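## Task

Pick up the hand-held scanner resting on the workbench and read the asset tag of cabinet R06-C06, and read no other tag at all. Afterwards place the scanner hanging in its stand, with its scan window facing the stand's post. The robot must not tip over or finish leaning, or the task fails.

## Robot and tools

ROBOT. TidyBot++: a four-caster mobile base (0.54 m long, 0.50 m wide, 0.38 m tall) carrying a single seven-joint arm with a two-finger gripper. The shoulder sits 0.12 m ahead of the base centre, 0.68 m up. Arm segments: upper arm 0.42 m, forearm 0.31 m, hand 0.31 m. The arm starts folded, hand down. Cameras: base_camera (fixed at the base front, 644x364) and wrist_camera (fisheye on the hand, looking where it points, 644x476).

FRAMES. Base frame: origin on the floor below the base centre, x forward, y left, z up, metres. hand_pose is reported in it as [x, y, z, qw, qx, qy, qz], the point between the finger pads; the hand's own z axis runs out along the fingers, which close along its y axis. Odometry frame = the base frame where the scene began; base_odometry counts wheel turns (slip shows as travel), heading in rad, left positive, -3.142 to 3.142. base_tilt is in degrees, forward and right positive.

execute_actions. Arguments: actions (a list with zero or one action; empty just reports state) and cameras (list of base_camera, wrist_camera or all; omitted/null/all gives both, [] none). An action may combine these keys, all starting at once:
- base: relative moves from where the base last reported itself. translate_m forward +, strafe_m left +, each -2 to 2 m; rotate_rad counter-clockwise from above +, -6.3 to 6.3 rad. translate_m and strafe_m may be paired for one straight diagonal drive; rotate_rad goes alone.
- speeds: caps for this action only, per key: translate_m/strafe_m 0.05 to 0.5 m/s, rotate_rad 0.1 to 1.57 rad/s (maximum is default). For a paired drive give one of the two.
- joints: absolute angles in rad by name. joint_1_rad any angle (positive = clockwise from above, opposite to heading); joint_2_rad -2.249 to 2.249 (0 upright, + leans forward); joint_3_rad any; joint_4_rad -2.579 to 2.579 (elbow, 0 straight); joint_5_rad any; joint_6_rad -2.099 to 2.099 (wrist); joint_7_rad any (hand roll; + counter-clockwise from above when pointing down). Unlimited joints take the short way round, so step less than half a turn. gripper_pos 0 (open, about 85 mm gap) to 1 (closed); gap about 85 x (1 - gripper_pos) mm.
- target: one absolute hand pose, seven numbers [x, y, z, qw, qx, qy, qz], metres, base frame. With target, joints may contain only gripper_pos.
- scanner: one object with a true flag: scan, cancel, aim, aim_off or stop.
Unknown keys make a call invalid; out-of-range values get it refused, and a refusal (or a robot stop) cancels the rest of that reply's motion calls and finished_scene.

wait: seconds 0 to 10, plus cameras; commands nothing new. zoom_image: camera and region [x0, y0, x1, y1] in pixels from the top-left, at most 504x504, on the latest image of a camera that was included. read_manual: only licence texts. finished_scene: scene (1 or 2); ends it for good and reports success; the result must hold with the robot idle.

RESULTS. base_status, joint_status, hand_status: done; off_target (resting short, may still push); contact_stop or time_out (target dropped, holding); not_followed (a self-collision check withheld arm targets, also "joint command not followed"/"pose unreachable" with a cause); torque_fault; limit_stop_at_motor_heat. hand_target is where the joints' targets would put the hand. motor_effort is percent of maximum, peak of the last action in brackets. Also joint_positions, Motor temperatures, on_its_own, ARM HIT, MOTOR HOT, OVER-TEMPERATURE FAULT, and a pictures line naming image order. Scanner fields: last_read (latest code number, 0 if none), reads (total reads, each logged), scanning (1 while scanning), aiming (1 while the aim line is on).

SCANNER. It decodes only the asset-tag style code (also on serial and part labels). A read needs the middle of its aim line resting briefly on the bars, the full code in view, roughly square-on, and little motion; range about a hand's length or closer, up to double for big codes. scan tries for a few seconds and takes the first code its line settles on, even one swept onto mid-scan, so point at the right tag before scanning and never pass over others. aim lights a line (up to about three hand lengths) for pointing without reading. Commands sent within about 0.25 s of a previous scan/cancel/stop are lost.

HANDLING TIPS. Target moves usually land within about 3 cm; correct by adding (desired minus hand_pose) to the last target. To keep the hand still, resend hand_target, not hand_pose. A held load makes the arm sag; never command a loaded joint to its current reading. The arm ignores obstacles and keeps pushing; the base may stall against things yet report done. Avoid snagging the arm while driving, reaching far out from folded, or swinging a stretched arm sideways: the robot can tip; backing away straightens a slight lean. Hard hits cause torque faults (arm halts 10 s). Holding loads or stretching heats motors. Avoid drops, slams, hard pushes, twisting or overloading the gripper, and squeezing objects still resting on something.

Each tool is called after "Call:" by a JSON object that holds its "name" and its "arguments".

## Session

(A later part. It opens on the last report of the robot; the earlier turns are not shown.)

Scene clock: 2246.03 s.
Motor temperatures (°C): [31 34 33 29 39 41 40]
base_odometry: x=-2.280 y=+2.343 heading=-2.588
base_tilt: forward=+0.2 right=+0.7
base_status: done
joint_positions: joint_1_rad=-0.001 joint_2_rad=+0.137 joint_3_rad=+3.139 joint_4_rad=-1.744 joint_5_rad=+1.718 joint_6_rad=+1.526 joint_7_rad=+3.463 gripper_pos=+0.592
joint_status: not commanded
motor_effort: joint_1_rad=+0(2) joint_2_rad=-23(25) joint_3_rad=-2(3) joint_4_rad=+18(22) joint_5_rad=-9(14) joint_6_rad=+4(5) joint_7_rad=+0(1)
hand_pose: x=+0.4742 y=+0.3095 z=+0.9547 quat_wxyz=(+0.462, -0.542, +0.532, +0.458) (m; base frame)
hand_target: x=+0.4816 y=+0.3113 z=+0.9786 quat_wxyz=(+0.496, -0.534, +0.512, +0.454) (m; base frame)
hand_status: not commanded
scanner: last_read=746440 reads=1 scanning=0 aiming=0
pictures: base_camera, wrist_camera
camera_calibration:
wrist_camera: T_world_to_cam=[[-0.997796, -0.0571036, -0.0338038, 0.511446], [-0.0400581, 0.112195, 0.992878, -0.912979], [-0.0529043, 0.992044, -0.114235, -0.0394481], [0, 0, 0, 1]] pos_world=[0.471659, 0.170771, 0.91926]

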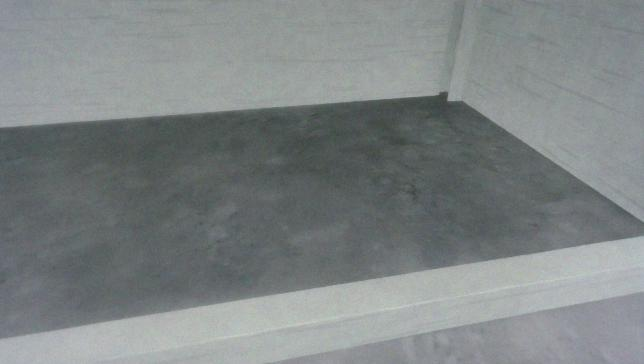

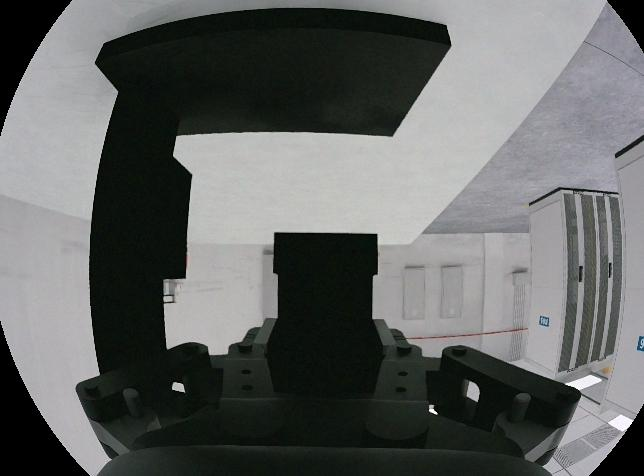

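Call:
{"name": "execute_actions", "arguments": {"actions": [{"joints":{"joint_4_rad":-1.745,"joint_2_rad":0.134}}], "cameras": ["wrist_camera"]}}

Call:
{"name": "execute_actions", "arguments": {"actions": [{"joints":{"joint_4_rad":-1.757,"joint_2_rad":0.138}}], "cameras": ["wrist_camera"]}}

Scene clock: 2261.80 s.
Motor temperatures (°C): [31 34 33 29 39 41 40]
base_odometry: x=-2.280 y=+2.343 heading=-2.588
base_tilt: forward=+0.2 right=+0.7
base_status: not commanded
joint_positions: joint_1_rad=-0.001 joint_2_rad=+0.137 joint_3_rad=+3.139 joint_4_rad=-1.747 joint_5_rad=+1.718 joint_6_rad=+1.526 joint_7_rad=+3.463 gripper_pos=+0.592
joint_status: all done
motor_effort: joint_1_rad=-1(2) joint_2_rad=-22(23) joint_3_rad=-2(3) joint_4_rad=+17(18) joint_5_rad=-9(10) joint_6_rad=+4(4) joint_7_rad=+0(0)
hand_pose: x=+0.4737 y=+0.3095 z=+0.9538 quat_wxyz=(+0.462, -0.542, +0.532, +0.459) (m; base frame)
hand_target: x=+0.4813 y=+0.3113 z=+0.9735 quat_wxyz=(+0.492, -0.531, +0.516, +0.458) (m; base frame)
hand_status: not commanded
scanner: last_read=746440 reads=1 scanning=0 aiming=0
pictures: wrist_camera
camera_calibration:
wrist_camera: T_world_to_cam=[[-0.997895, -0.0571044, -0.0307263, 0.508082], [-0.0369963, 0.112204, 0.992996, -0.913649], [-0.0532568, 0.992043, -0.114081, -0.0395556], [0, 0, 0, 1]] pos_world=[0.471104, 0.17077, 0.918349]

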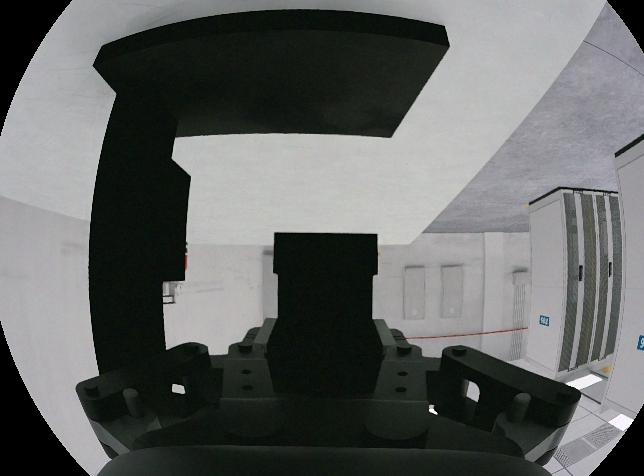

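Scene clock: 2262.33 s.
Motor temperatures (°C): [31 34 33 29 39 41 40]
base_odometry: x=-2.280 y=+2.343 heading=-2.588
base_tilt: forward=+0.2 right=+0.7
base_status: not commanded
joint_positions: joint_1_rad=-0.001 joint_2_rad=+0.137 joint_3_rad=+3.139 joint_4_rad=-1.754 joint_5_rad=+1.718 joint_6_rad=+1.526 joint_7_rad=+3.463 gripper_pos=+0.592
joint_status: all done
motor_effort: joint_1_rad=-1(1) joint_2_rad=-22(22) joint_3_rad=-2(3) joint_4_rad=+17(18) joint_5_rad=-9(10) joint_6_rad=+4(4) joint_7_rad=+0(0)
hand_pose: x=+0.4726 y=+0.3095 z=+0.9515 quat_wxyz=(+0.460, -0.540, +0.534, +0.461) (m; base frame)
hand_target: x=+0.4809 y=+0.3113 z=+0.9683 quat_wxyz=(+0.488, -0.527, +0.520, +0.462) (m; base frame)
hand_status: not commanded
scanner: last_read=746440 reads=1 scanning=0 aiming=0
pictures: wrist_camera
camera_calibration:
wrist_camera: T_world_to_cam=[[-0.998098, -0.0571078, -0.0232201, 0.499871], [-0.0295284, 0.112226, 0.993244, -0.915239], [-0.0541161, 0.99204, -0.113699, -0.0398229], [0, 0, 0, 1]] pos_world=[0.46974, 0.170766, 0.916135]

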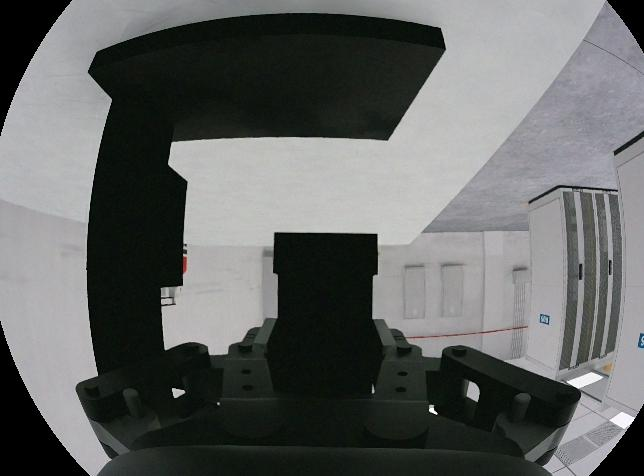

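Call:
{"name": "execute_actions", "arguments": {"actions": [{"joints":{"joint_4_rad":-1.767,"joint_2_rad":0.142}}], "cameras": []}}

Call:
{"name": "execute_actions", "arguments": {"actions": [{"joints":{"joint_4_rad":-1.777,"joint_2_rad":0.146}}], "cameras": ["wrist_camera"]}}

Scene clock: 2269.63 s.
Motor temperatures (°C): [31 34 33 29 39 41 40]
base_odometry: x=-2.280 y=+2.343 heading=-2.588
base_tilt: forward=+0.2 right=+0.7
base_status: not commanded
joint_positions: joint_1_rad=-0.001 joint_2_rad=+0.137 joint_3_rad=+3.139 joint_4_rad=-1.763 joint_5_rad=+1.718 joint_6_rad=+1.526 joint_7_rad=+3.463 gripper_pos=+0.592
joint_status: all done
motor_effort: joint_1_rad=-1(1) joint_2_rad=-22(23) joint_3_rad=-2(2) joint_4_rad=+17(18) joint_5_rad=-9(10) joint_6_rad=+4(4) joint_7_rad=+0(0)
hand_pose: x=+0.4714 y=+0.3095 z=+0.9491 quat_wxyz=(+0.457, -0.538, +0.536, +0.463) (m; base frame)
hand_target: x=+0.4807 y=+0.3113 z=+0.9639 quat_wxyz=(+0.485, -0.524, +0.523, +0.466) (m; base frame)
hand_status: not commanded
scanner: last_read=746440 reads=1 scanning=0 aiming=0
pictures: none
No camera images: "cameras" was empty.

Scene clock: 2270.17 s.
Motor temperatures (°C): [31 34 33 29 39 41 40]
base_odometry: x=-2.280 y=+2.343 heading=-2.588
base_tilt: forward=+0.2 right=+0.7
base_status: not commanded
joint_positions: joint_1_rad=-0.001 joint_2_rad=+0.137 joint_3_rad=+3.139 joint_4_rad=-1.772 joint_5_rad=+1.718 joint_6_rad=+1.526 joint_7_rad=+3.463 gripper_pos=+0.592
joint_status: all done
motor_effort: joint_1_rad=-1(1) joint_2_rad=-22(22) joint_3_rad=-2(2) joint_4_rad=+16(18) joint_5_rad=-9(9) joint_6_rad=+4(4) joint_7_rad=+0(0)
hand_pose: x=+0.4700 y=+0.3095 z=+0.9463 quat_wxyz=(+0.455, -0.536, +0.538, +0.465) (m; base frame)
hand_target: x=+0.4805 y=+0.3113 z=+0.9594 quat_wxyz=(+0.481, -0.521, +0.526, +0.470) (m; base frame)
hand_status: not commanded
scanner: last_read=746440 reads=1 scanning=0 aiming=0
pictures: wrist_camera
camera_calibration:
wrist_camera: T_world_to_cam=[[-0.998352, -0.0571144, -0.00562809, 0.480601], [-0.0120247, 0.112279, 0.993604, -0.918721], [-0.0561172, 0.992034, -0.112781, -0.0404784], [0, 0, 0, 1]] pos_world=[0.46649, 0.170758, 0.910985]

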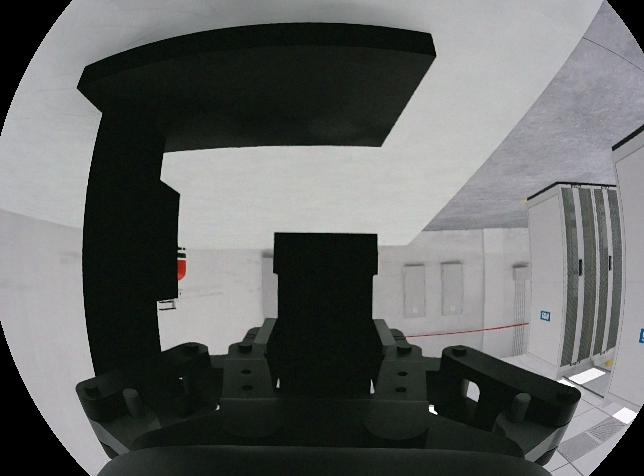

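Call:
{"name": "execute_actions", "arguments": {"actions": [{"joints":{"joint_4_rad":-1.787,"joint_2_rad":0.149,"joint_7_rad":3.52}}], "cameras": []}}

Call:
{"name": "execute_actions", "arguments": {"actions": [{"joints":{"joint_4_rad":-1.797,"joint_2_rad":0.152}}], "cameras": ["wrist_camera"]}}

Scene clock: 2283.17 s.
Motor temperatures (°C): [31 34 33 29 39 41 40]
base_odometry: x=-2.280 y=+2.343 heading=-2.588
base_tilt: forward=+0.2 right=+0.7
base_status: not commanded
joint_positions: joint_1_rad=-0.001 joint_2_rad=+0.137 joint_3_rad=+3.139 joint_4_rad=-1.782 joint_5_rad=+1.718 joint_6_rad=+1.526 joint_7_rad=+3.485 gripper_pos=+0.592
joint_status: all done
motor_effort: joint_1_rad=+1(1) joint_2_rad=-22(23) joint_3_rad=-2(2) joint_4_rad=+17(18) joint_5_rad=-9(10) joint_6_rad=+4(4) joint_7_rad=+0(1)
hand_pose: x=+0.4686 y=+0.3095 z=+0.9434 quat_wxyz=(+0.457, -0.539, +0.535, +0.463) (m; base frame)
hand_target: x=+0.4799 y=+0.3113 z=+0.9553 quat_wxyz=(+0.483, -0.524, +0.523, +0.468) (m; base frame)
hand_status: not commanded
scanner: last_read=746440 reads=1 scanning=0 aiming=0
pictures: none
No camera images: "cameras" was empty.

Scene clock: 2283.70 s.
Motor temperatures (°C): [31 34 33 29 39 41 40]
base_odometry: x=-2.280 y=+2.343 heading=-2.588
base_tilt: forward=+0.2 right=+0.7
base_status: not commanded
joint_positions: joint_1_rad=-0.001 joint_2_rad=+0.139 joint_3_rad=+3.139 joint_4_rad=-1.791 joint_5_rad=+1.718 joint_6_rad=+1.526 joint_7_rad=+3.485 gripper_pos=+0.592
joint_status: all done
motor_effort: joint_1_rad=-1(1) joint_2_rad=-22(22) joint_3_rad=-1(3) joint_4_rad=+17(18) joint_5_rad=-9(9) joint_6_rad=+4(5) joint_7_rad=+0(0)
hand_pose: x=+0.4674 y=+0.3095 z=+0.9400 quat_wxyz=(+0.454, -0.537, +0.537, +0.466) (m; base frame)
hand_target: x=+0.4793 y=+0.3113 z=+0.9513 quat_wxyz=(+0.479, -0.521, +0.527, +0.471) (m; base frame)
hand_status: not commanded
scanner: last_read=746440 reads=1 scanning=0 aiming=0
pictures: wrist_camera
camera_calibration:
wrist_camera: T_world_to_cam=[[-0.998166, -0.0603313, -0.00500507, 0.478312], [-0.0117562, 0.112072, 0.993631, -0.912512], [-0.0593861, 0.991867, -0.112576, -0.0399474], [0, 0, 0, 1]] pos_world=[0.464335, 0.170747, 0.904597]

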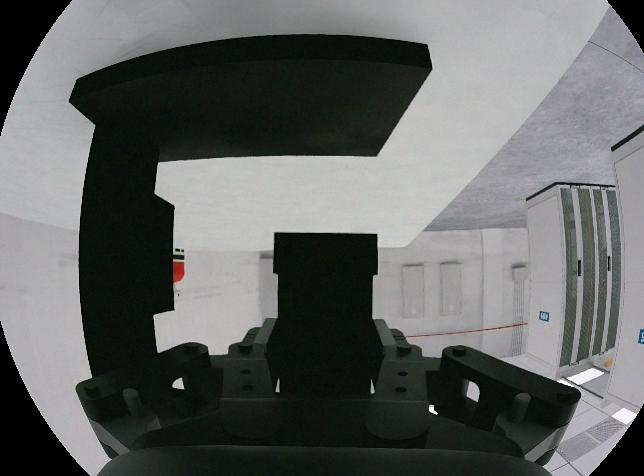

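Call:
{"name": "zoom_image", "arguments": {"camera": "wrist_camera", "region": [70, 300, 600, 476]}}

Region (70, 300, 600, 476) is 530x176 pixels. A region can be at most 504 by 504 pixels.

Call:
{"name": "zoom_image", "arguments": {"camera": "wrist_camera", "region": [70, 300, 570, 476]}}

Scaled by 1.008.

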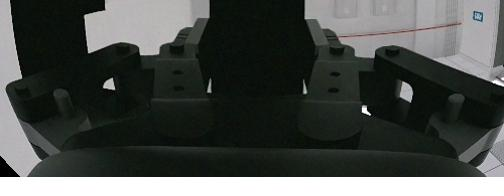

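Call:
{"name": "zoom_image", "arguments": {"camera": "wrist_camera", "region": [370, 330, 520, 440]}}

Call:
{"name": "zoom_image", "arguments": {"camera": "wrist_camera", "region": [120, 330, 270, 440]}}

Scaled by 3.360.

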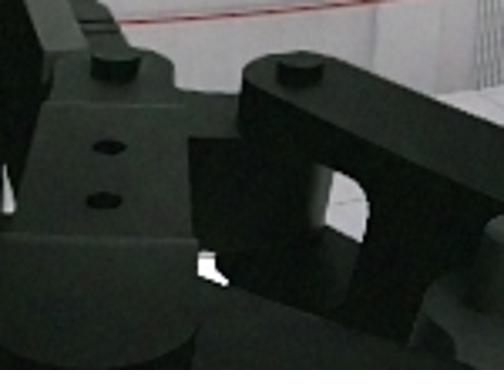

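Scaled by 3.360.

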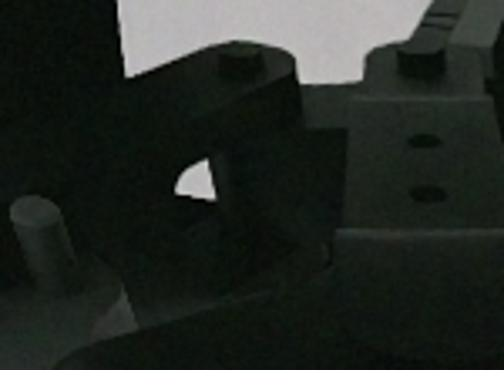

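Call:
{"name": "execute_actions", "arguments": {"actions": [{"joints":{"joint_4_rad":-1.810,"joint_2_rad":0.156,"joint_7_rad":3.545}}], "cameras": []}}

Call:
{"name": "execute_actions", "arguments": {"actions": [{"joints":{"joint_4_rad":-1.823,"joint_2_rad":0.16}}], "cameras": ["wrist_camera"]}}

Scene clock: 2322.53 s.
Motor temperatures (°C): [31 34 33 29 39 41 40]
base_odometry: x=-2.280 y=+2.343 heading=-2.588
base_tilt: forward=+0.3 right=+0.7
base_status: not commanded
joint_positions: joint_1_rad=-0.001 joint_2_rad=+0.143 joint_3_rad=+3.139 joint_4_rad=-1.805 joint_5_rad=+1.718 joint_6_rad=+1.526 joint_7_rad=+3.508 gripper_pos=+0.592
joint_status: all done
motor_effort: joint_1_rad=-1(1) joint_2_rad=-22(22) joint_3_rad=-2(2) joint_4_rad=+16(17) joint_5_rad=-9(9) joint_6_rad=+4(5) joint_7_rad=+0(1)
hand_pose: x=+0.4663 y=+0.3095 z=+0.9348 quat_wxyz=(+0.455, -0.539, +0.535, +0.466) (m; base frame)
hand_target: x=+0.4784 y=+0.3113 z=+0.9460 quat_wxyz=(+0.481, -0.523, +0.524, +0.469) (m; base frame)
hand_status: not commanded
scanner: last_read=746440 reads=1 scanning=0 aiming=0
pictures: none
No camera images: "cameras" was empty.

Scene clock: 2323.10 s.
Motor temperatures (°C): [31 34 33 29 39 41 40]
base_odometry: x=-2.280 y=+2.343 heading=-2.588
base_tilt: forward=+0.1 right=+0.6
base_status: not commanded
joint_positions: joint_1_rad=-0.001 joint_2_rad=+0.147 joint_3_rad=+3.139 joint_4_rad=-1.818 joint_5_rad=+1.718 joint_6_rad=+1.526 joint_7_rad=+3.508 gripper_pos=+0.592
joint_status: all done
motor_effort: joint_1_rad=-1(1) joint_2_rad=-22(22) joint_3_rad=-2(2) joint_4_rad=+16(18) joint_5_rad=-8(9) joint_6_rad=+5(5) joint_7_rad=+0(0)
hand_pose: x=+0.4651 y=+0.3095 z=+0.9297 quat_wxyz=(+0.450, -0.535, +0.539, +0.470) (m; base frame)
hand_target: x=+0.4774 y=+0.3113 z=+0.9407 quat_wxyz=(+0.476, -0.519, +0.528, +0.474) (m; base frame)
hand_status: not commanded
scanner: last_read=746440 reads=1 scanning=0 aiming=0
pictures: wrist_camera
camera_calibration:
wrist_camera: T_world_to_cam=[[-0.997937, -0.0639301, 0.00584838, 0.466875], [-0.00133688, 0.111776, 0.993733, -0.907143], [-0.0641832, 0.991675, -0.111631, -0.0398237], [0, 0, 0, 1]] pos_world=[0.462143, 0.170736, 0.894281]

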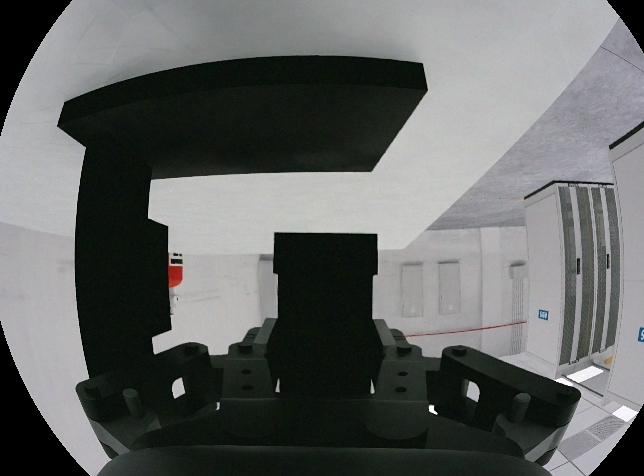

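Call:
{"name": "execute_actions", "arguments": {"actions": [{"joints":{"joint_4_rad":-1.835,"joint_2_rad":0.164,"joint_7_rad":3.575}}], "cameras": []}}

Call:
{"name": "execute_actions", "arguments": {"actions": [{"joints":{"joint_4_rad":-1.847,"joint_2_rad":0.168}}], "cameras": ["wrist_camera"]}}

Scene clock: 2343.40 s.
Motor temperatures (°C): [31 34 33 29 39 41 40]
base_odometry: x=-2.280 y=+2.343 heading=-2.588
base_tilt: forward=+0.3 right=+0.7
base_status: not commanded
joint_positions: joint_1_rad=-0.001 joint_2_rad=+0.151 joint_3_rad=+3.139 joint_4_rad=-1.830 joint_5_rad=+1.718 joint_6_rad=+1.526 joint_7_rad=+3.538 gripper_pos=+0.592
joint_status: all done
motor_effort: joint_1_rad=+0(1) joint_2_rad=-22(22) joint_3_rad=-2(2) joint_4_rad=+16(17) joint_5_rad=-8(9) joint_6_rad=+5(5) joint_7_rad=+0(0)
hand_pose: x=+0.4640 y=+0.3095 z=+0.9250 quat_wxyz=(+0.453, -0.539, +0.534, +0.467) (m; base frame)
hand_target: x=+0.4765 y=+0.3113 z=+0.9358 quat_wxyz=(+0.479, -0.523, +0.524, +0.471) (m; base frame)
hand_status: not commanded
scanner: last_read=746440 reads=1 scanning=0 aiming=0
pictures: none
No camera images: "cameras" was empty.

Scene clock: 2343.93 s.
Motor temperatures (°C): [31 34 33 29 39 41 40]
base_odometry: x=-2.280 y=+2.343 heading=-2.588
base_tilt: forward=+0.2 right=+0.7
base_status: not commanded
joint_positions: joint_1_rad=-0.001 joint_2_rad=+0.155 joint_3_rad=+3.139 joint_4_rad=-1.842 joint_5_rad=+1.718 joint_6_rad=+1.526 joint_7_rad=+3.538 gripper_pos=+0.592
joint_status: all done
motor_effort: joint_1_rad=+0(1) joint_2_rad=-22(23) joint_3_rad=-2(3) joint_4_rad=+16(17) joint_5_rad=-8(9) joint_6_rad=+5(5) joint_7_rad=+0(0)
hand_pose: x=+0.4629 y=+0.3095 z=+0.9202 quat_wxyz=(+0.449, -0.536, +0.538, +0.472) (m; base frame)
hand_target: x=+0.4756 y=+0.3113 z=+0.9309 quat_wxyz=(+0.475, -0.519, +0.528, +0.475) (m; base frame)
hand_status: not commanded
scanner: last_read=746440 reads=1 scanning=0 aiming=0
pictures: wrist_camera
camera_calibration:
wrist_camera: T_world_to_cam=[[-0.997619, -0.0685327, 0.00766592, 0.464319], [-0.0000053299, 0.111241, 0.993793, -0.898256], [-0.0689601, 0.991428, -0.110977, -0.039327], [0, 0, 0, 1]] pos_world=[0.460497, 0.170734, 0.884757]

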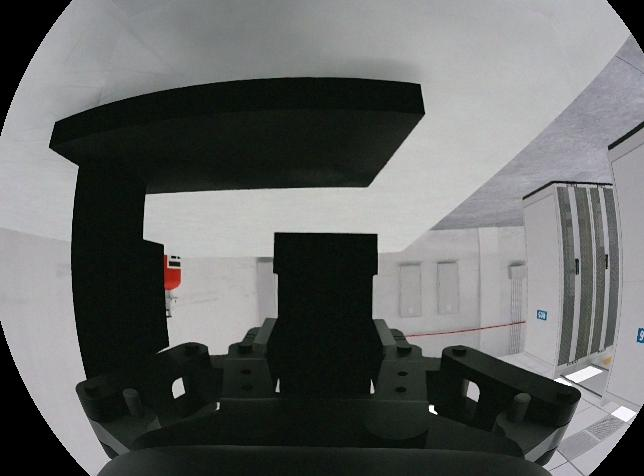

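Call:
{"name": "execute_actions", "arguments": {"actions": [{"joints":{"joint_4_rad":-1.857,"joint_2_rad":0.171}}], "cameras": []}}

Call:
{"name": "execute_actions", "arguments": {"actions": [{"joints":{"joint_4_rad":-1.867,"joint_2_rad":0.174}}], "cameras": ["wrist_camera"]}}

Scene clock: 2376.50 s.
Motor temperatures (°C): [31 34 33 28 39 41 40]
base_odometry: x=-2.280 y=+2.343 heading=-2.588
base_tilt: forward=+0.2 right=+0.6
base_status: not commanded
joint_positions: joint_1_rad=-0.001 joint_2_rad=+0.157 joint_3_rad=+3.139 joint_4_rad=-1.851 joint_5_rad=+1.718 joint_6_rad=+1.526 joint_7_rad=+3.538 gripper_pos=+0.592
joint_status: all done
motor_effort: joint_1_rad=-1(1) joint_2_rad=-22(22) joint_3_rad=-2(3) joint_4_rad=+16(17) joint_5_rad=-8(9) joint_6_rad=+5(5) joint_7_rad=+0(0)
hand_pose: x=+0.4618 y=+0.3095 z=+0.9165 quat_wxyz=(+0.445, -0.533, +0.541, +0.475) (m; base frame)
hand_target: x=+0.4747 y=+0.3113 z=+0.9270 quat_wxyz=(+0.472, -0.516, +0.531, +0.478) (m; base frame)
hand_status: not commanded
scanner: last_read=746440 reads=1 scanning=0 aiming=0
pictures: none
No camera images: "cameras" was empty.

Scene clock: 2377.03 s.
Motor temperatures (°C): [31 34 33 28 39 41 40]
base_odometry: x=-2.280 y=+2.343 heading=-2.588
base_tilt: forward=+0.2 right=+0.7
base_status: not commanded
joint_positions: joint_1_rad=-0.001 joint_2_rad=+0.160 joint_3_rad=+3.139 joint_4_rad=-1.861 joint_5_rad=+1.718 joint_6_rad=+1.526 joint_7_rad=+3.538 gripper_pos=+0.592
joint_status: all done
motor_effort: joint_1_rad=-1(1) joint_2_rad=-22(23) joint_3_rad=-2(2) joint_4_rad=+16(17) joint_5_rad=-8(9) joint_6_rad=+5(5) joint_7_rad=+0(0)
hand_pose: x=+0.4607 y=+0.3095 z=+0.9128 quat_wxyz=(+0.442, -0.530, +0.543, +0.478) (m; base frame)
hand_target: x=+0.4737 y=+0.3113 z=+0.9231 quat_wxyz=(+0.468, -0.513, +0.534, +0.482) (m; base frame)
hand_status: not commanded
scanner: last_read=746440 reads=1 scanning=0 aiming=0
pictures: wrist_camera
camera_calibration:
wrist_camera: T_world_to_cam=[[-0.997104, -0.068539, 0.032958, 0.438829], [0.025187, 0.111303, 0.993467, -0.902215], [-0.0717596, 0.99142, -0.109255, -0.0405754], [0, 0, 0, 1]] pos_world=[0.45737, 0.170724, 0.877425]

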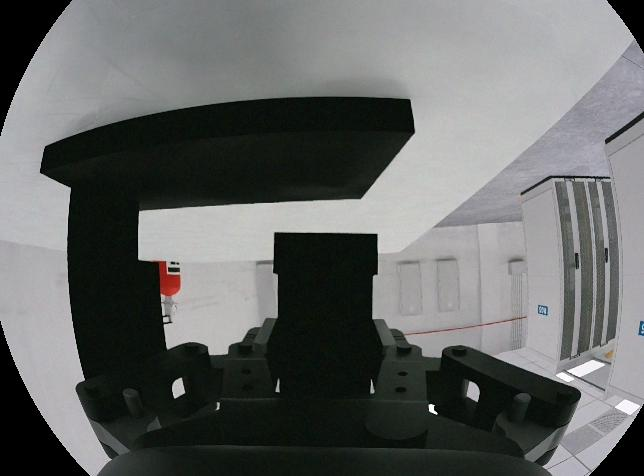

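Call:
{"name": "zoom_image", "arguments": {"camera": "wrist_camera", "region": [40, 90, 290, 360]}}

Scaled by 1.867.

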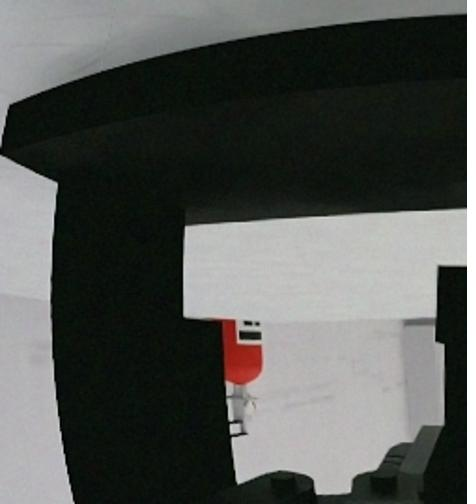

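Call:
{"name": "execute_actions", "arguments": {"actions": [{"joints":{"joint_4_rad":-1.745,"joint_2_rad":0.13,"joint_7_rad":3.497}}], "cameras": ["wrist_camera"]}}

Call:
{"name": "zoom_image", "arguments": {"camera": "wrist_camera", "region": [60, 0, 310, 270]}}

Call:
{"name": "zoom_image", "arguments": {"camera": "wrist_camera", "region": [350, 0, 500, 160]}}

Scene clock: 2437.13 s.
Motor temperatures (°C): [31 34 33 28 39 41 40]
base_odometry: x=-2.280 y=+2.343 heading=-2.588
base_tilt: forward=+0.2 right=+0.6
base_status: not commanded
joint_positions: joint_1_rad=-0.001 joint_2_rad=+0.141 joint_3_rad=+3.139 joint_4_rad=-1.755 joint_5_rad=+1.718 joint_6_rad=+1.526 joint_7_rad=+3.527 gripper_pos=+0.592
joint_status: all done
motor_effort: joint_1_rad=+0(2) joint_2_rad=-22(24) joint_3_rad=-2(3) joint_4_rad=+17(18) joint_5_rad=-9(10) joint_6_rad=+4(5) joint_7_rad=+0(1)
hand_pose: x=+0.4737 y=+0.3095 z=+0.9497 quat_wxyz=(+0.472, -0.555, +0.518, +0.447) (m; base frame)
hand_target: x=+0.4801 y=+0.3113 z=+0.9749 quat_wxyz=(+0.493, -0.532, +0.515, +0.457) (m; base frame)
hand_status: not commanded
scanner: last_read=746440 reads=1 scanning=0 aiming=0
pictures: wrist_camera
camera_calibration:
wrist_camera: T_world_to_cam=[[-0.994549, -0.0667348, -0.0801147, 0.556199], [-0.0872085, 0.111227, 0.989961, -0.882629], [-0.057154, 0.991552, -0.11644, -0.0357832], [0, 0, 0, 1]] pos_world=[0.474149, 0.170771, 0.914162]

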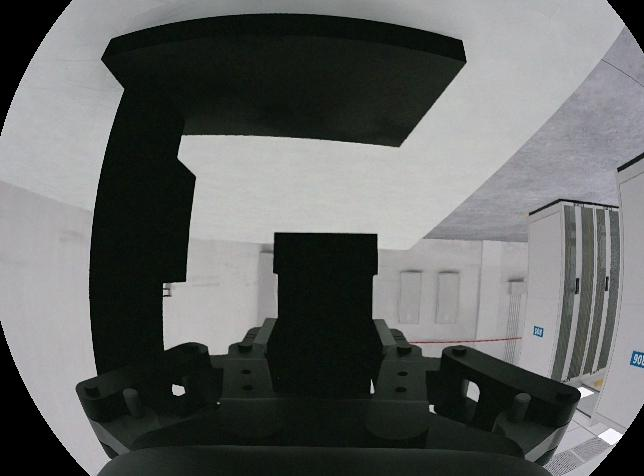

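Scaled by 1.867.

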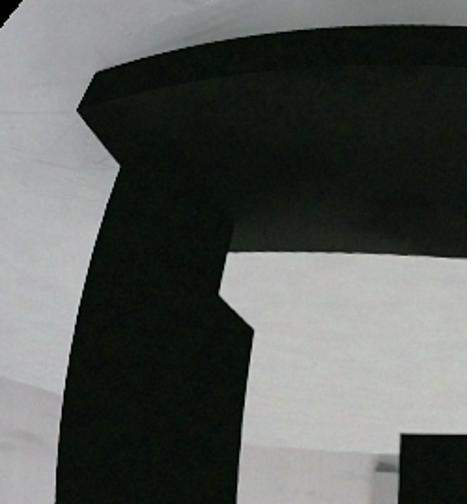

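Scaled by 3.150.

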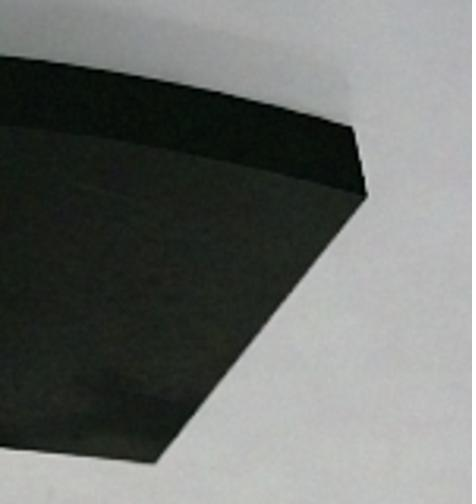

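Call:
{"name": "execute_actions", "arguments": {"actions": [{"base":{"translate_m":-0.15},"speeds":{"translate_m":0.2}}], "cameras": ["wrist_camera"]}}

Call:
{"name": "execute_actions", "arguments": {"actions": [{"joints":{"joint_2_rad":0.095,"joint_4_rad":-1.47,"joint_5_rad":1.7,"joint_6_rad":1.625,"joint_7_rad":3.118}}], "cameras": ["wrist_camera"]}}

Scene clock: 2500.97 s.
Motor temperatures (°C): [31 34 33 28 39 41 40]
base_odometry: x=-2.152 y=+2.422 heading=-2.588
base_tilt: forward=+0.3 right=+0.7
base_status: done
joint_positions: joint_1_rad=-0.001 joint_2_rad=+0.134 joint_3_rad=+3.139 joint_4_rad=-1.755 joint_5_rad=+1.718 joint_6_rad=+1.526 joint_7_rad=+3.527 gripper_pos=+0.592
joint_status: not commanded
motor_effort: joint_1_rad=+0(3) joint_2_rad=-22(25) joint_3_rad=-2(4) joint_4_rad=+17(18) joint_5_rad=-9(10) joint_6_rad=+4(5) joint_7_rad=+0(0)
hand_pose: x=+0.4718 y=+0.3095 z=+0.9522 quat_wxyz=(+0.474, -0.557, +0.516, +0.445) (m; base frame)
hand_target: x=+0.4801 y=+0.3113 z=+0.9749 quat_wxyz=(+0.493, -0.532, +0.515, +0.457) (m; base frame)
hand_status: not commanded
scanner: last_read=746440 reads=1 scanning=0 aiming=0
pictures: wrist_camera
camera_calibration:
wrist_camera: T_world_to_cam=[[-0.993957, -0.0666608, -0.087214, 0.561026], [-0.0942666, 0.111234, 0.989313, -0.881335], [-0.0562472, 0.991556, -0.116845, -0.0356125], [0, 0, 0, 1]] pos_world=[0.472552, 0.170744, 0.916684]

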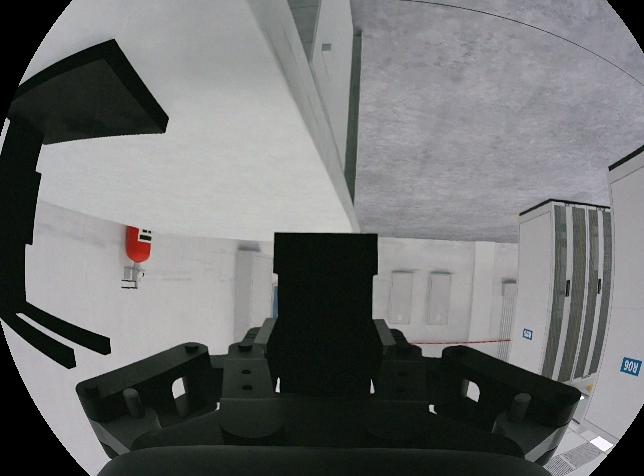

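Scene clock: 2502.63 s.
Motor temperatures (°C): [31 34 33 28 39 41 40]
base_odometry: x=-2.152 y=+2.422 heading=-2.588
base_tilt: forward=+0.2 right=+0.7
base_status: not commanded
joint_positions: joint_1_rad=-0.001 joint_2_rad=+0.108 joint_3_rad=+3.139 joint_4_rad=-1.484 joint_5_rad=+1.718 joint_6_rad=+1.559 joint_7_rad=+3.162 gripper_pos=+0.592
joint_status: all done
motor_effort: joint_1_rad=+0(2) joint_2_rad=-22(24) joint_3_rad=-1(3) joint_4_rad=+18(19) joint_5_rad=-10(11) joint_6_rad=+1(5) joint_7_rad=+0(1)
hand_pose: x=+0.4802 y=+0.3098 z=+1.0477 quat_wxyz=(+0.463, -0.534, +0.537, +0.460) (m; base frame)
hand_target: x=+0.4561 y=+0.3097 z=+1.0620 quat_wxyz=(+0.448, -0.539, +0.523, +0.485) (m; base frame)
hand_status: not commanded
scanner: last_read=746440 reads=1 scanning=0 aiming=0
pictures: wrist_camera
camera_calibration:
wrist_camera: T_world_to_cam=[[-0.99881, -0.044148, -0.0207106, 0.503344], [-0.025309, 0.106287, 0.994013, -1.0115], [-0.0416824, 0.993355, -0.107277, -0.0418758], [0, 0, 0, 1]] pos_world=[0.4754, 0.171328, 1.01138]

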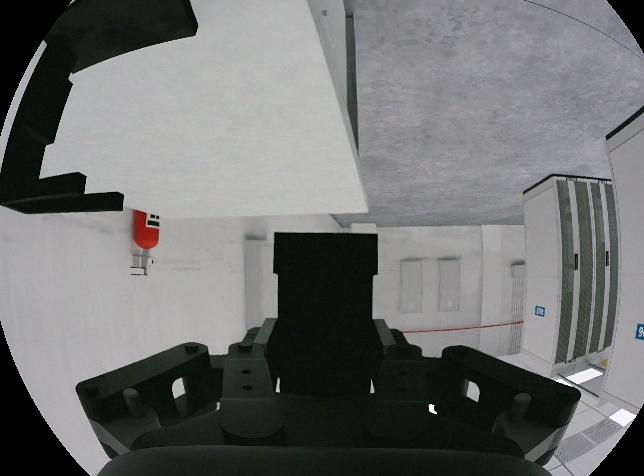

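Call:
{"name": "zoom_image", "arguments": {"camera": "wrist_camera", "region": [0, 0, 210, 240]}}

Scaled by 2.100.

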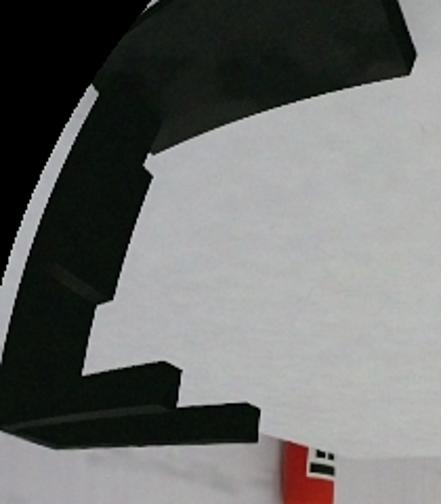

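Call:
{"name": "execute_actions", "arguments": {"actions": [{"base":{"translate_m":0.06},"speeds":{"translate_m":0.2}}], "cameras": ["wrist_camera"]}}

Call:
{"name": "zoom_image", "arguments": {"camera": "wrist_camera", "region": [0, 0, 210, 240]}}

Call:
{"name": "zoom_image", "arguments": {"camera": "wrist_camera", "region": [250, 200, 410, 400]}}

Scene clock: 2566.10 s.
Motor temperatures (°C): [31 34 33 29 39 41 40]
base_odometry: x=-2.203 y=+2.390 heading=-2.588
base_tilt: forward=+0.3 right=+0.7
base_status: done
joint_positions: joint_1_rad=-0.001 joint_2_rad=+0.104 joint_3_rad=+3.139 joint_4_rad=-1.483 joint_5_rad=+1.718 joint_6_rad=+1.561 joint_7_rad=+3.160 gripper_pos=+0.592
joint_status: not commanded
motor_effort: joint_1_rad=+0(2) joint_2_rad=-22(25) joint_3_rad=-2(3) joint_4_rad=+18(19) joint_5_rad=-9(10) joint_6_rad=+0(2) joint_7_rad=+0(0)
hand_pose: x=+0.4784 y=+0.3098 z=+1.0489 quat_wxyz=(+0.463, -0.535, +0.536, +0.460) (m; base frame)
hand_target: x=+0.4561 y=+0.3097 z=+1.0620 quat_wxyz=(+0.448, -0.539, +0.523, +0.485) (m; base frame)
hand_status: not commanded
scanner: last_read=746440 reads=1 scanning=0 aiming=0
pictures: wrist_camera
camera_calibration:
wrist_camera: T_world_to_cam=[[-0.998716, -0.0457142, -0.0218409, 0.503189], [-0.0265986, 0.106199, 0.993989, -1.01214], [-0.0431199, 0.993294, -0.107278, -0.0411106], [0, 0, 0, 1]] pos_world=[0.473849, 0.171326, 1.01264]

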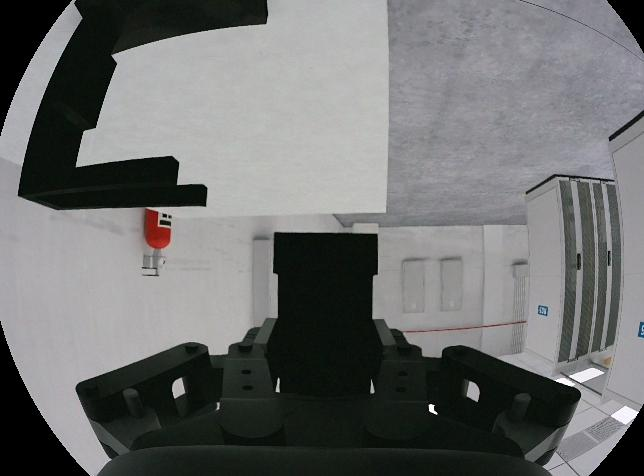

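Scaled by 2.100.

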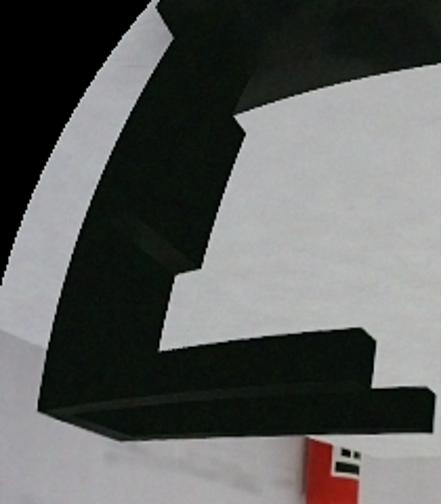

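Scaled by 2.520.

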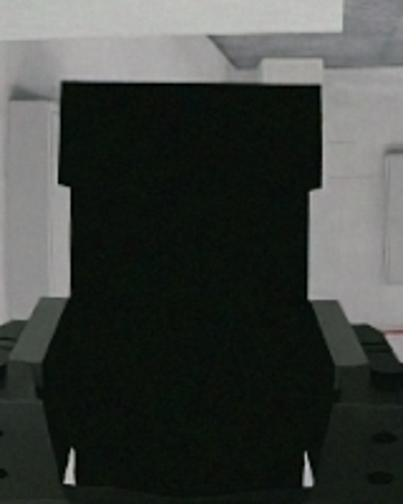

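Call:
{"name": "execute_actions", "arguments": {"actions": [{"base":{"translate_m":-0.03},"speeds":{"translate_m":0.2},"joints":{"joint_1_rad":0.0,"joint_2_rad":0.14,"joint_3_rad":3.14,"joint_4_rad":-1.74,"joint_5_rad":1.65,"joint_6_rad":1.475,"joint_7_rad":3.495}}], "cameras": ["wrist_camera"]}}

Call:
{"name": "zoom_image", "arguments": {"camera": "wrist_camera", "region": [0, 220, 210, 400]}}

Scene clock: 2726.87 s.
Motor temperatures (°C): [31 34 33 29 39 41 40]
base_odometry: x=-2.177 y=+2.406 heading=-2.588
base_tilt: forward=+0.2 right=+0.7
base_status: done
joint_positions: joint_1_rad=-0.001 joint_2_rad=+0.137 joint_3_rad=+3.139 joint_4_rad=-1.735 joint_5_rad=+1.718 joint_6_rad=+1.530 joint_7_rad=+3.450 gripper_pos=+0.592
joint_status: all done
motor_effort: joint_1_rad=-1(3) joint_2_rad=-22(25) joint_3_rad=-2(3) joint_4_rad=+17(18) joint_5_rad=-9(11) joint_6_rad=+4(4) joint_7_rad=+0(1)
hand_pose: x=+0.4742 y=+0.3096 z=+0.9578 quat_wxyz=(+0.461, -0.541, +0.532, +0.460) (m; base frame)
hand_target: x=+0.4975 y=+0.3104 z=+0.9701 quat_wxyz=(+0.500, -0.522, +0.529, +0.445) (m; base frame)
hand_status: not commanded
scanner: last_read=746440 reads=1 scanning=0 aiming=0
pictures: wrist_camera
camera_calibration:
wrist_camera: T_world_to_cam=[[-0.997875, -0.058468, -0.0287647, 0.507248], [-0.0351381, 0.111078, 0.99319, -0.918358], [-0.0548747, 0.99209, -0.112897, -0.0394754], [0, 0, 0, 1]] pos_world=[0.471735, 0.170831, 0.922238]

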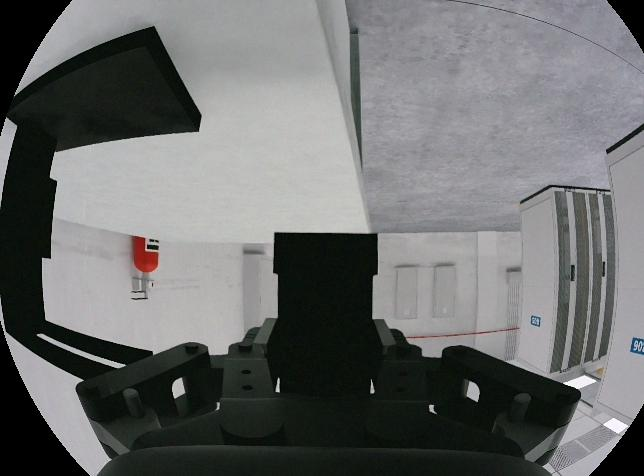

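Scaled by 2.400.

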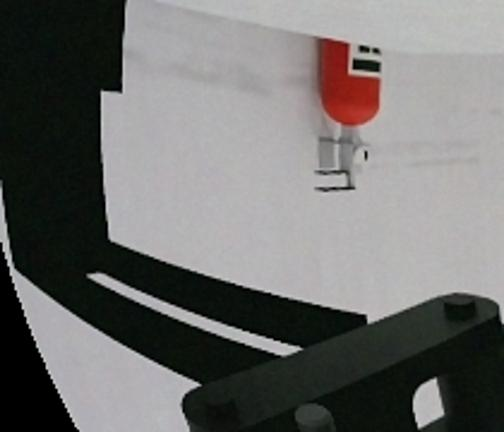

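Call:
{"name": "execute_actions", "arguments": {"actions": [{"base":{"translate_m":0.1},"speeds":{"translate_m":0.12},"joints":{"joint_1_rad":0.0,"joint_2_rad":0.156,"joint_3_rad":3.14,"joint_4_rad":-1.805,"joint_5_rad":1.65,"joint_6_rad":1.465,"joint_7_rad":3.55}}], "cameras": ["wrist_camera"]}}

Scene clock: 2744.57 s.
Motor temperatures (°C): [31 34 33 29 39 41 40]
base_odometry: x=-2.263 y=+2.354 heading=-2.588
base_tilt: forward=+0.2 right=+0.6
base_status: done
joint_positions: joint_1_rad=-0.001 joint_2_rad=+0.156 joint_3_rad=+3.139 joint_4_rad=-1.802 joint_5_rad=+1.718 joint_6_rad=+1.523 joint_7_rad=+3.506 gripper_pos=+0.592
joint_status: all done
motor_effort: joint_1_rad=+0(1) joint_2_rad=-22(25) joint_3_rad=-2(3) joint_4_rad=+16(18) joint_5_rad=-8(10) joint_6_rad=+5(5) joint_7_rad=+0(1)
hand_pose: x=+0.4710 y=+0.3095 z=+0.9305 quat_wxyz=(+0.452, -0.536, +0.539, +0.468) (m; base frame)
hand_target: x=+0.4955 y=+0.3101 z=+0.9425 quat_wxyz=(+0.492, -0.517, +0.538, +0.449) (m; base frame)
hand_status: not commanded
scanner: last_read=746440 reads=1 scanning=0 aiming=0
pictures: wrist_camera
camera_calibration:
wrist_camera: T_world_to_cam=[[-0.998128, -0.0611534, 0.00121837, 0.476251], [-0.00569641, 0.112771, 0.993605, -0.90607], [-0.0608997, 0.991737, -0.112908, -0.0396829], [0, 0, 0, 1]] pos_world=[0.467781, 0.170658, 0.895215]

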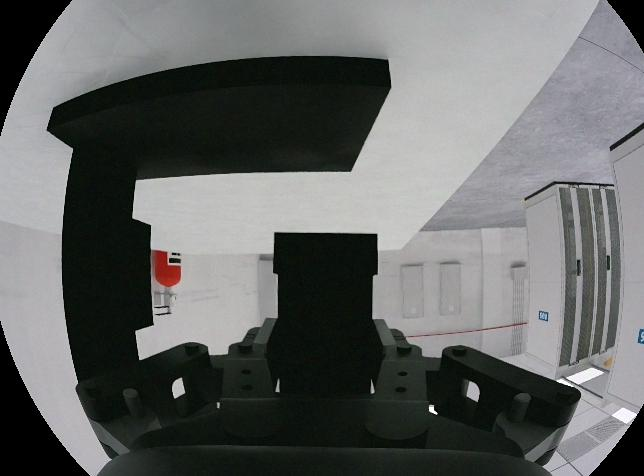

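Call:
{"name": "execute_actions", "arguments": {"actions": [{"base":{"translate_m":0.028},"speeds":{"translate_m":0.08}}], "cameras": ["wrist_camera"]}}

Scene clock: 2750.50 s.
Motor temperatures (°C): [31 34 33 29 39 41 40]
base_odometry: x=-2.287 y=+2.339 heading=-2.588
base_tilt: forward=+0.3 right=+0.7
base_status: done
joint_positions: joint_1_rad=-0.001 joint_2_rad=+0.157 joint_3_rad=+3.139 joint_4_rad=-1.802 joint_5_rad=+1.718 joint_6_rad=+1.522 joint_7_rad=+3.506 gripper_pos=+0.592
joint_status: not commanded
motor_effort: joint_1_rad=+0(2) joint_2_rad=-22(25) joint_3_rad=-2(3) joint_4_rad=+16(18) joint_5_rad=-8(9) joint_6_rad=+5(6) joint_7_rad=+0(0)
hand_pose: x=+0.4714 y=+0.3094 z=+0.9301 quat_wxyz=(+0.452, -0.535, +0.539, +0.468) (m; base frame)
hand_target: x=+0.4955 y=+0.3101 z=+0.9425 quat_wxyz=(+0.492, -0.517, +0.538, +0.449) (m; base frame)
hand_status: not commanded
scanner: last_read=746440 reads=1 scanning=0 aiming=0
pictures: wrist_camera
camera_calibration:
wrist_camera: T_world_to_cam=[[-0.99818, -0.0602789, 0.00176089, 0.47592], [-0.00507916, 0.113132, 0.993567, -0.906088], [-0.0600903, 0.99175, -0.113232, -0.0397671], [0, 0, 0, 1]] pos_world=[0.468062, 0.170634, 0.894918]

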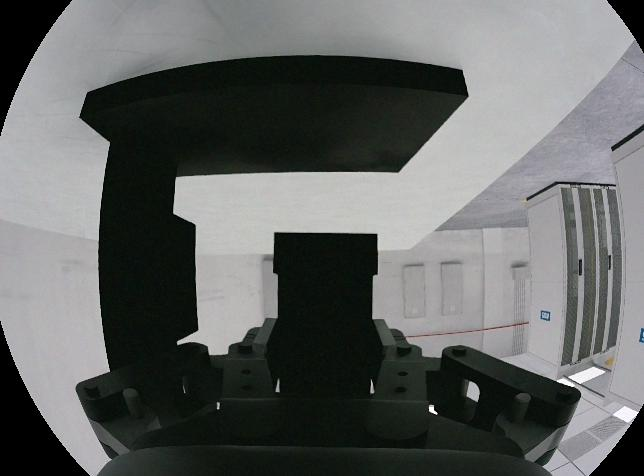

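Call:
{"name": "execute_actions", "arguments": {"actions": [{"joints":{"joint_2_rad":0.168,"joint_4_rad":-1.85,"joint_6_rad":1.459,"joint_7_rad":3.61}}], "cameras": ["wrist_camera"]}}

Call:
{"name": "execute_actions", "arguments": {"actions": [{"joints":{"joint_2_rad":0.171,"joint_4_rad":-1.858}}], "cameras": []}}

Scene clock: 2765.47 s.
Motor temperatures (°C): [31 34 33 29 39 41 40]
base_odometry: x=-2.287 y=+2.339 heading=-2.588
base_tilt: forward=+0.3 right=+0.6
base_status: not commanded
joint_positions: joint_1_rad=-0.001 joint_2_rad=+0.160 joint_3_rad=+3.139 joint_4_rad=-1.848 joint_5_rad=+1.718 joint_6_rad=+1.521 joint_7_rad=+3.568 gripper_pos=+0.592
joint_status: all done
motor_effort: joint_1_rad=+0(1) joint_2_rad=-22(23) joint_3_rad=-2(3) joint_4_rad=+16(18) joint_5_rad=-8(9) joint_6_rad=+5(6) joint_7_rad=+0(1)
hand_pose: x=+0.4643 y=+0.3094 z=+0.9162 quat_wxyz=(+0.453, -0.540, +0.534, +0.467) (m; base frame)
hand_target: x=+0.4929 y=+0.3099 z=+0.9234 quat_wxyz=(+0.491, -0.519, +0.538, +0.446) (m; base frame)
hand_status: not commanded
scanner: last_read=746440 reads=1 scanning=0 aiming=0
pictures: wrist_camera
camera_calibration:
wrist_camera: T_world_to_cam=[[-0.997554, -0.0690377, -0.0109124, 0.482835], [-0.0186487, 0.112429, 0.993485, -0.885705], [-0.067361, 0.991259, -0.113441, -0.0380244], [0, 0, 0, 1]] pos_world=[0.462576, 0.170605, 0.88089]

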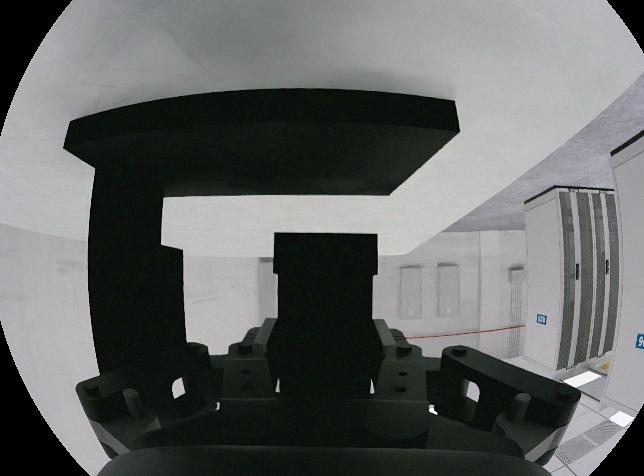

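Scene clock: 2765.97 s.
Motor temperatures (°C): [31 34 33 29 39 41 40]
base_odometry: x=-2.287 y=+2.339 heading=-2.588
base_tilt: forward=+0.2 right=+0.7
base_status: not commanded
joint_positions: joint_1_rad=-0.001 joint_2_rad=+0.160 joint_3_rad=+3.139 joint_4_rad=-1.853 joint_5_rad=+1.718 joint_6_rad=+1.521 joint_7_rad=+3.568 gripper_pos=+0.592
joint_status: all done
motor_effort: joint_1_rad=-2(2) joint_2_rad=-22(22) joint_3_rad=-3(3) joint_4_rad=+16(17) joint_5_rad=-8(9) joint_6_rad=+5(5) joint_7_rad=+0(0)
hand_pose: x=+0.4633 y=+0.3094 z=+0.9145 quat_wxyz=(+0.452, -0.539, +0.535, +0.468) (m; base frame)
hand_target: x=+0.4922 y=+0.3099 z=+0.9198 quat_wxyz=(+0.488, -0.517, +0.541, +0.449) (m; base frame)
hand_status: not commanded
scanner: last_read=746440 reads=1 scanning=0 aiming=0
pictures: none
No camera images: "cameras" was empty.

Call:
{"name": "execute_actions", "arguments": {"actions": [{"joints":{"joint_2_rad":0.181}}], "cameras": []}}

Call:
{"name": "execute_actions", "arguments": {"actions": [{"joints":{"joint_2_rad":0.189}}], "cameras": ["wrist_camera"]}}

Scene clock: 2772.37 s.
Motor temperatures (°C): [31 34 33 29 39 41 40]
base_odometry: x=-2.287 y=+2.339 heading=-2.588
base_tilt: forward=+0.3 right=+0.7
base_status: not commanded
joint_positions: joint_1_rad=-0.001 joint_2_rad=+0.169 joint_3_rad=+3.139 joint_4_rad=-1.853 joint_5_rad=+1.718 joint_6_rad=+1.521 joint_7_rad=+3.568 gripper_pos=+0.592
joint_status: all done
motor_effort: joint_1_rad=+0(1) joint_2_rad=-22(23) joint_3_rad=-3(3) joint_4_rad=+16(17) joint_5_rad=-8(9) joint_6_rad=+5(6) joint_7_rad=+0(0)
hand_pose: x=+0.4655 y=+0.3094 z=+0.9114 quat_wxyz=(+0.450, -0.537, +0.537, +0.470) (m; base frame)
hand_target: x=+0.4946 y=+0.3099 z=+0.9161 quat_wxyz=(+0.485, -0.515, +0.543, +0.452) (m; base frame)
hand_status: not commanded
scanner: last_read=746440 reads=1 scanning=0 aiming=0
pictures: none
No camera images: "cameras" was empty.

Scene clock: 2772.90 s.
Motor temperatures (°C): [31 34 33 29 39 41 40]
base_odometry: x=-2.287 y=+2.339 heading=-2.588
base_tilt: forward=+0.2 right=+0.7
base_status: not commanded
joint_positions: joint_1_rad=-0.001 joint_2_rad=+0.176 joint_3_rad=+3.139 joint_4_rad=-1.853 joint_5_rad=+1.718 joint_6_rad=+1.521 joint_7_rad=+3.568 gripper_pos=+0.592
joint_status: all done
motor_effort: joint_1_rad=-1(1) joint_2_rad=-23(23) joint_3_rad=-2(3) joint_4_rad=+16(16) joint_5_rad=-8(9) joint_6_rad=+5(6) joint_7_rad=+0(0)
hand_pose: x=+0.4673 y=+0.3094 z=+0.9087 quat_wxyz=(+0.448, -0.535, +0.539, +0.472) (m; base frame)
hand_target: x=+0.4964 y=+0.3099 z=+0.9131 quat_wxyz=(+0.483, -0.513, +0.545, +0.454) (m; base frame)
hand_status: not commanded
scanner: last_read=746440 reads=1 scanning=0 aiming=0
pictures: wrist_camera
camera_calibration:
wrist_camera: T_world_to_cam=[[-0.997591, -0.0685215, 0.0108078, 0.465906], [0.00302134, 0.112735, 0.993621, -0.888568], [-0.0693027, 0.99126, -0.112256, -0.0388274], [0, 0, 0, 1]] pos_world=[0.464777, 0.170585, 0.873506]

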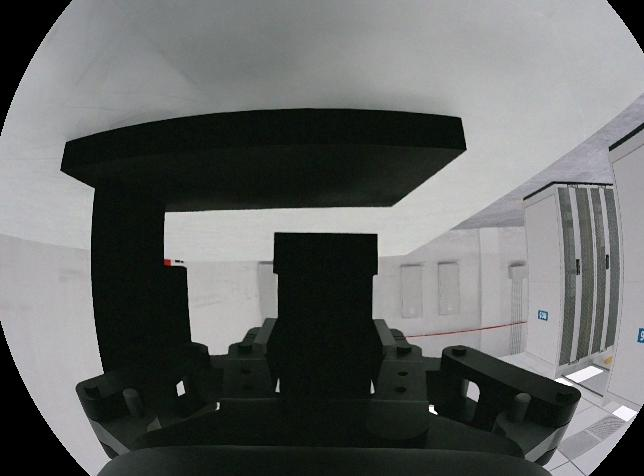

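Call:
{"name": "execute_actions", "arguments": {"actions": [{"joints":{"joint_2_rad":0.195,"joint_4_rad":-1.862,"joint_7_rad":3.64}}], "cameras": []}}

Call:
{"name": "execute_actions", "arguments": {"actions": [{"joints":{"joint_2_rad":0.199,"joint_4_rad":-1.868}}], "cameras": ["wrist_camera"]}}

Scene clock: 2781.97 s.
Motor temperatures (°C): [31 34 33 29 39 41 40]
base_odometry: x=-2.287 y=+2.339 heading=-2.588
base_tilt: forward=+0.3 right=+0.7
base_status: not commanded
joint_positions: joint_1_rad=-0.001 joint_2_rad=+0.182 joint_3_rad=+3.139 joint_4_rad=-1.855 joint_5_rad=+1.718 joint_6_rad=+1.521 joint_7_rad=+3.603 gripper_pos=+0.592
joint_status: all done
motor_effort: joint_1_rad=-1(1) joint_2_rad=-22(23) joint_3_rad=-2(3) joint_4_rad=+16(16) joint_5_rad=-8(9) joint_6_rad=+5(6) joint_7_rad=+0(1)
hand_pose: x=+0.4681 y=+0.3094 z=+0.9063 quat_wxyz=(+0.454, -0.543, +0.531, +0.466) (m; base frame)
hand_target: x=+0.4971 y=+0.3099 z=+0.9096 quat_wxyz=(+0.487, -0.519, +0.540, +0.449) (m; base frame)
hand_status: not commanded
scanner: last_read=746440 reads=1 scanning=0 aiming=0
pictures: none
No camera images: "cameras" was empty.

Scene clock: 2782.47 s.
Motor temperatures (°C): [31 34 33 29 39 41 40]
base_odometry: x=-2.287 y=+2.339 heading=-2.588
base_tilt: forward=+0.2 right=+0.6
base_status: not commanded
joint_positions: joint_1_rad=-0.001 joint_2_rad=+0.185 joint_3_rad=+3.139 joint_4_rad=-1.861 joint_5_rad=+1.718 joint_6_rad=+1.521 joint_7_rad=+3.603 gripper_pos=+0.592
joint_status: all done
motor_effort: joint_1_rad=-1(1) joint_2_rad=-23(23) joint_3_rad=-2(3) joint_4_rad=+16(16) joint_5_rad=-8(9) joint_6_rad=+6(6) joint_7_rad=+0(0)
hand_pose: x=+0.4678 y=+0.3094 z=+0.9034 quat_wxyz=(+0.451, -0.540, +0.533, +0.469) (m; base frame)
hand_target: x=+0.4968 y=+0.3099 z=+0.9063 quat_wxyz=(+0.485, -0.516, +0.542, +0.452) (m; base frame)
hand_status: not commanded
scanner: last_read=746440 reads=1 scanning=0 aiming=0
pictures: wrist_camera
camera_calibration:
wrist_camera: T_world_to_cam=[[-0.997256, -0.0737603, -0.00634797, 0.483472], [-0.014602, 0.11191, 0.993611, -0.874806], [-0.0725787, 0.990977, -0.11268, -0.0373778], [0, 0, 0, 1]] pos_world=[0.466658, 0.170601, 0.868075]

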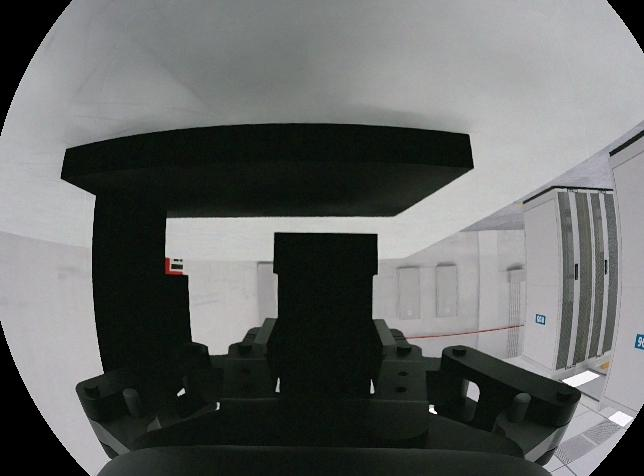

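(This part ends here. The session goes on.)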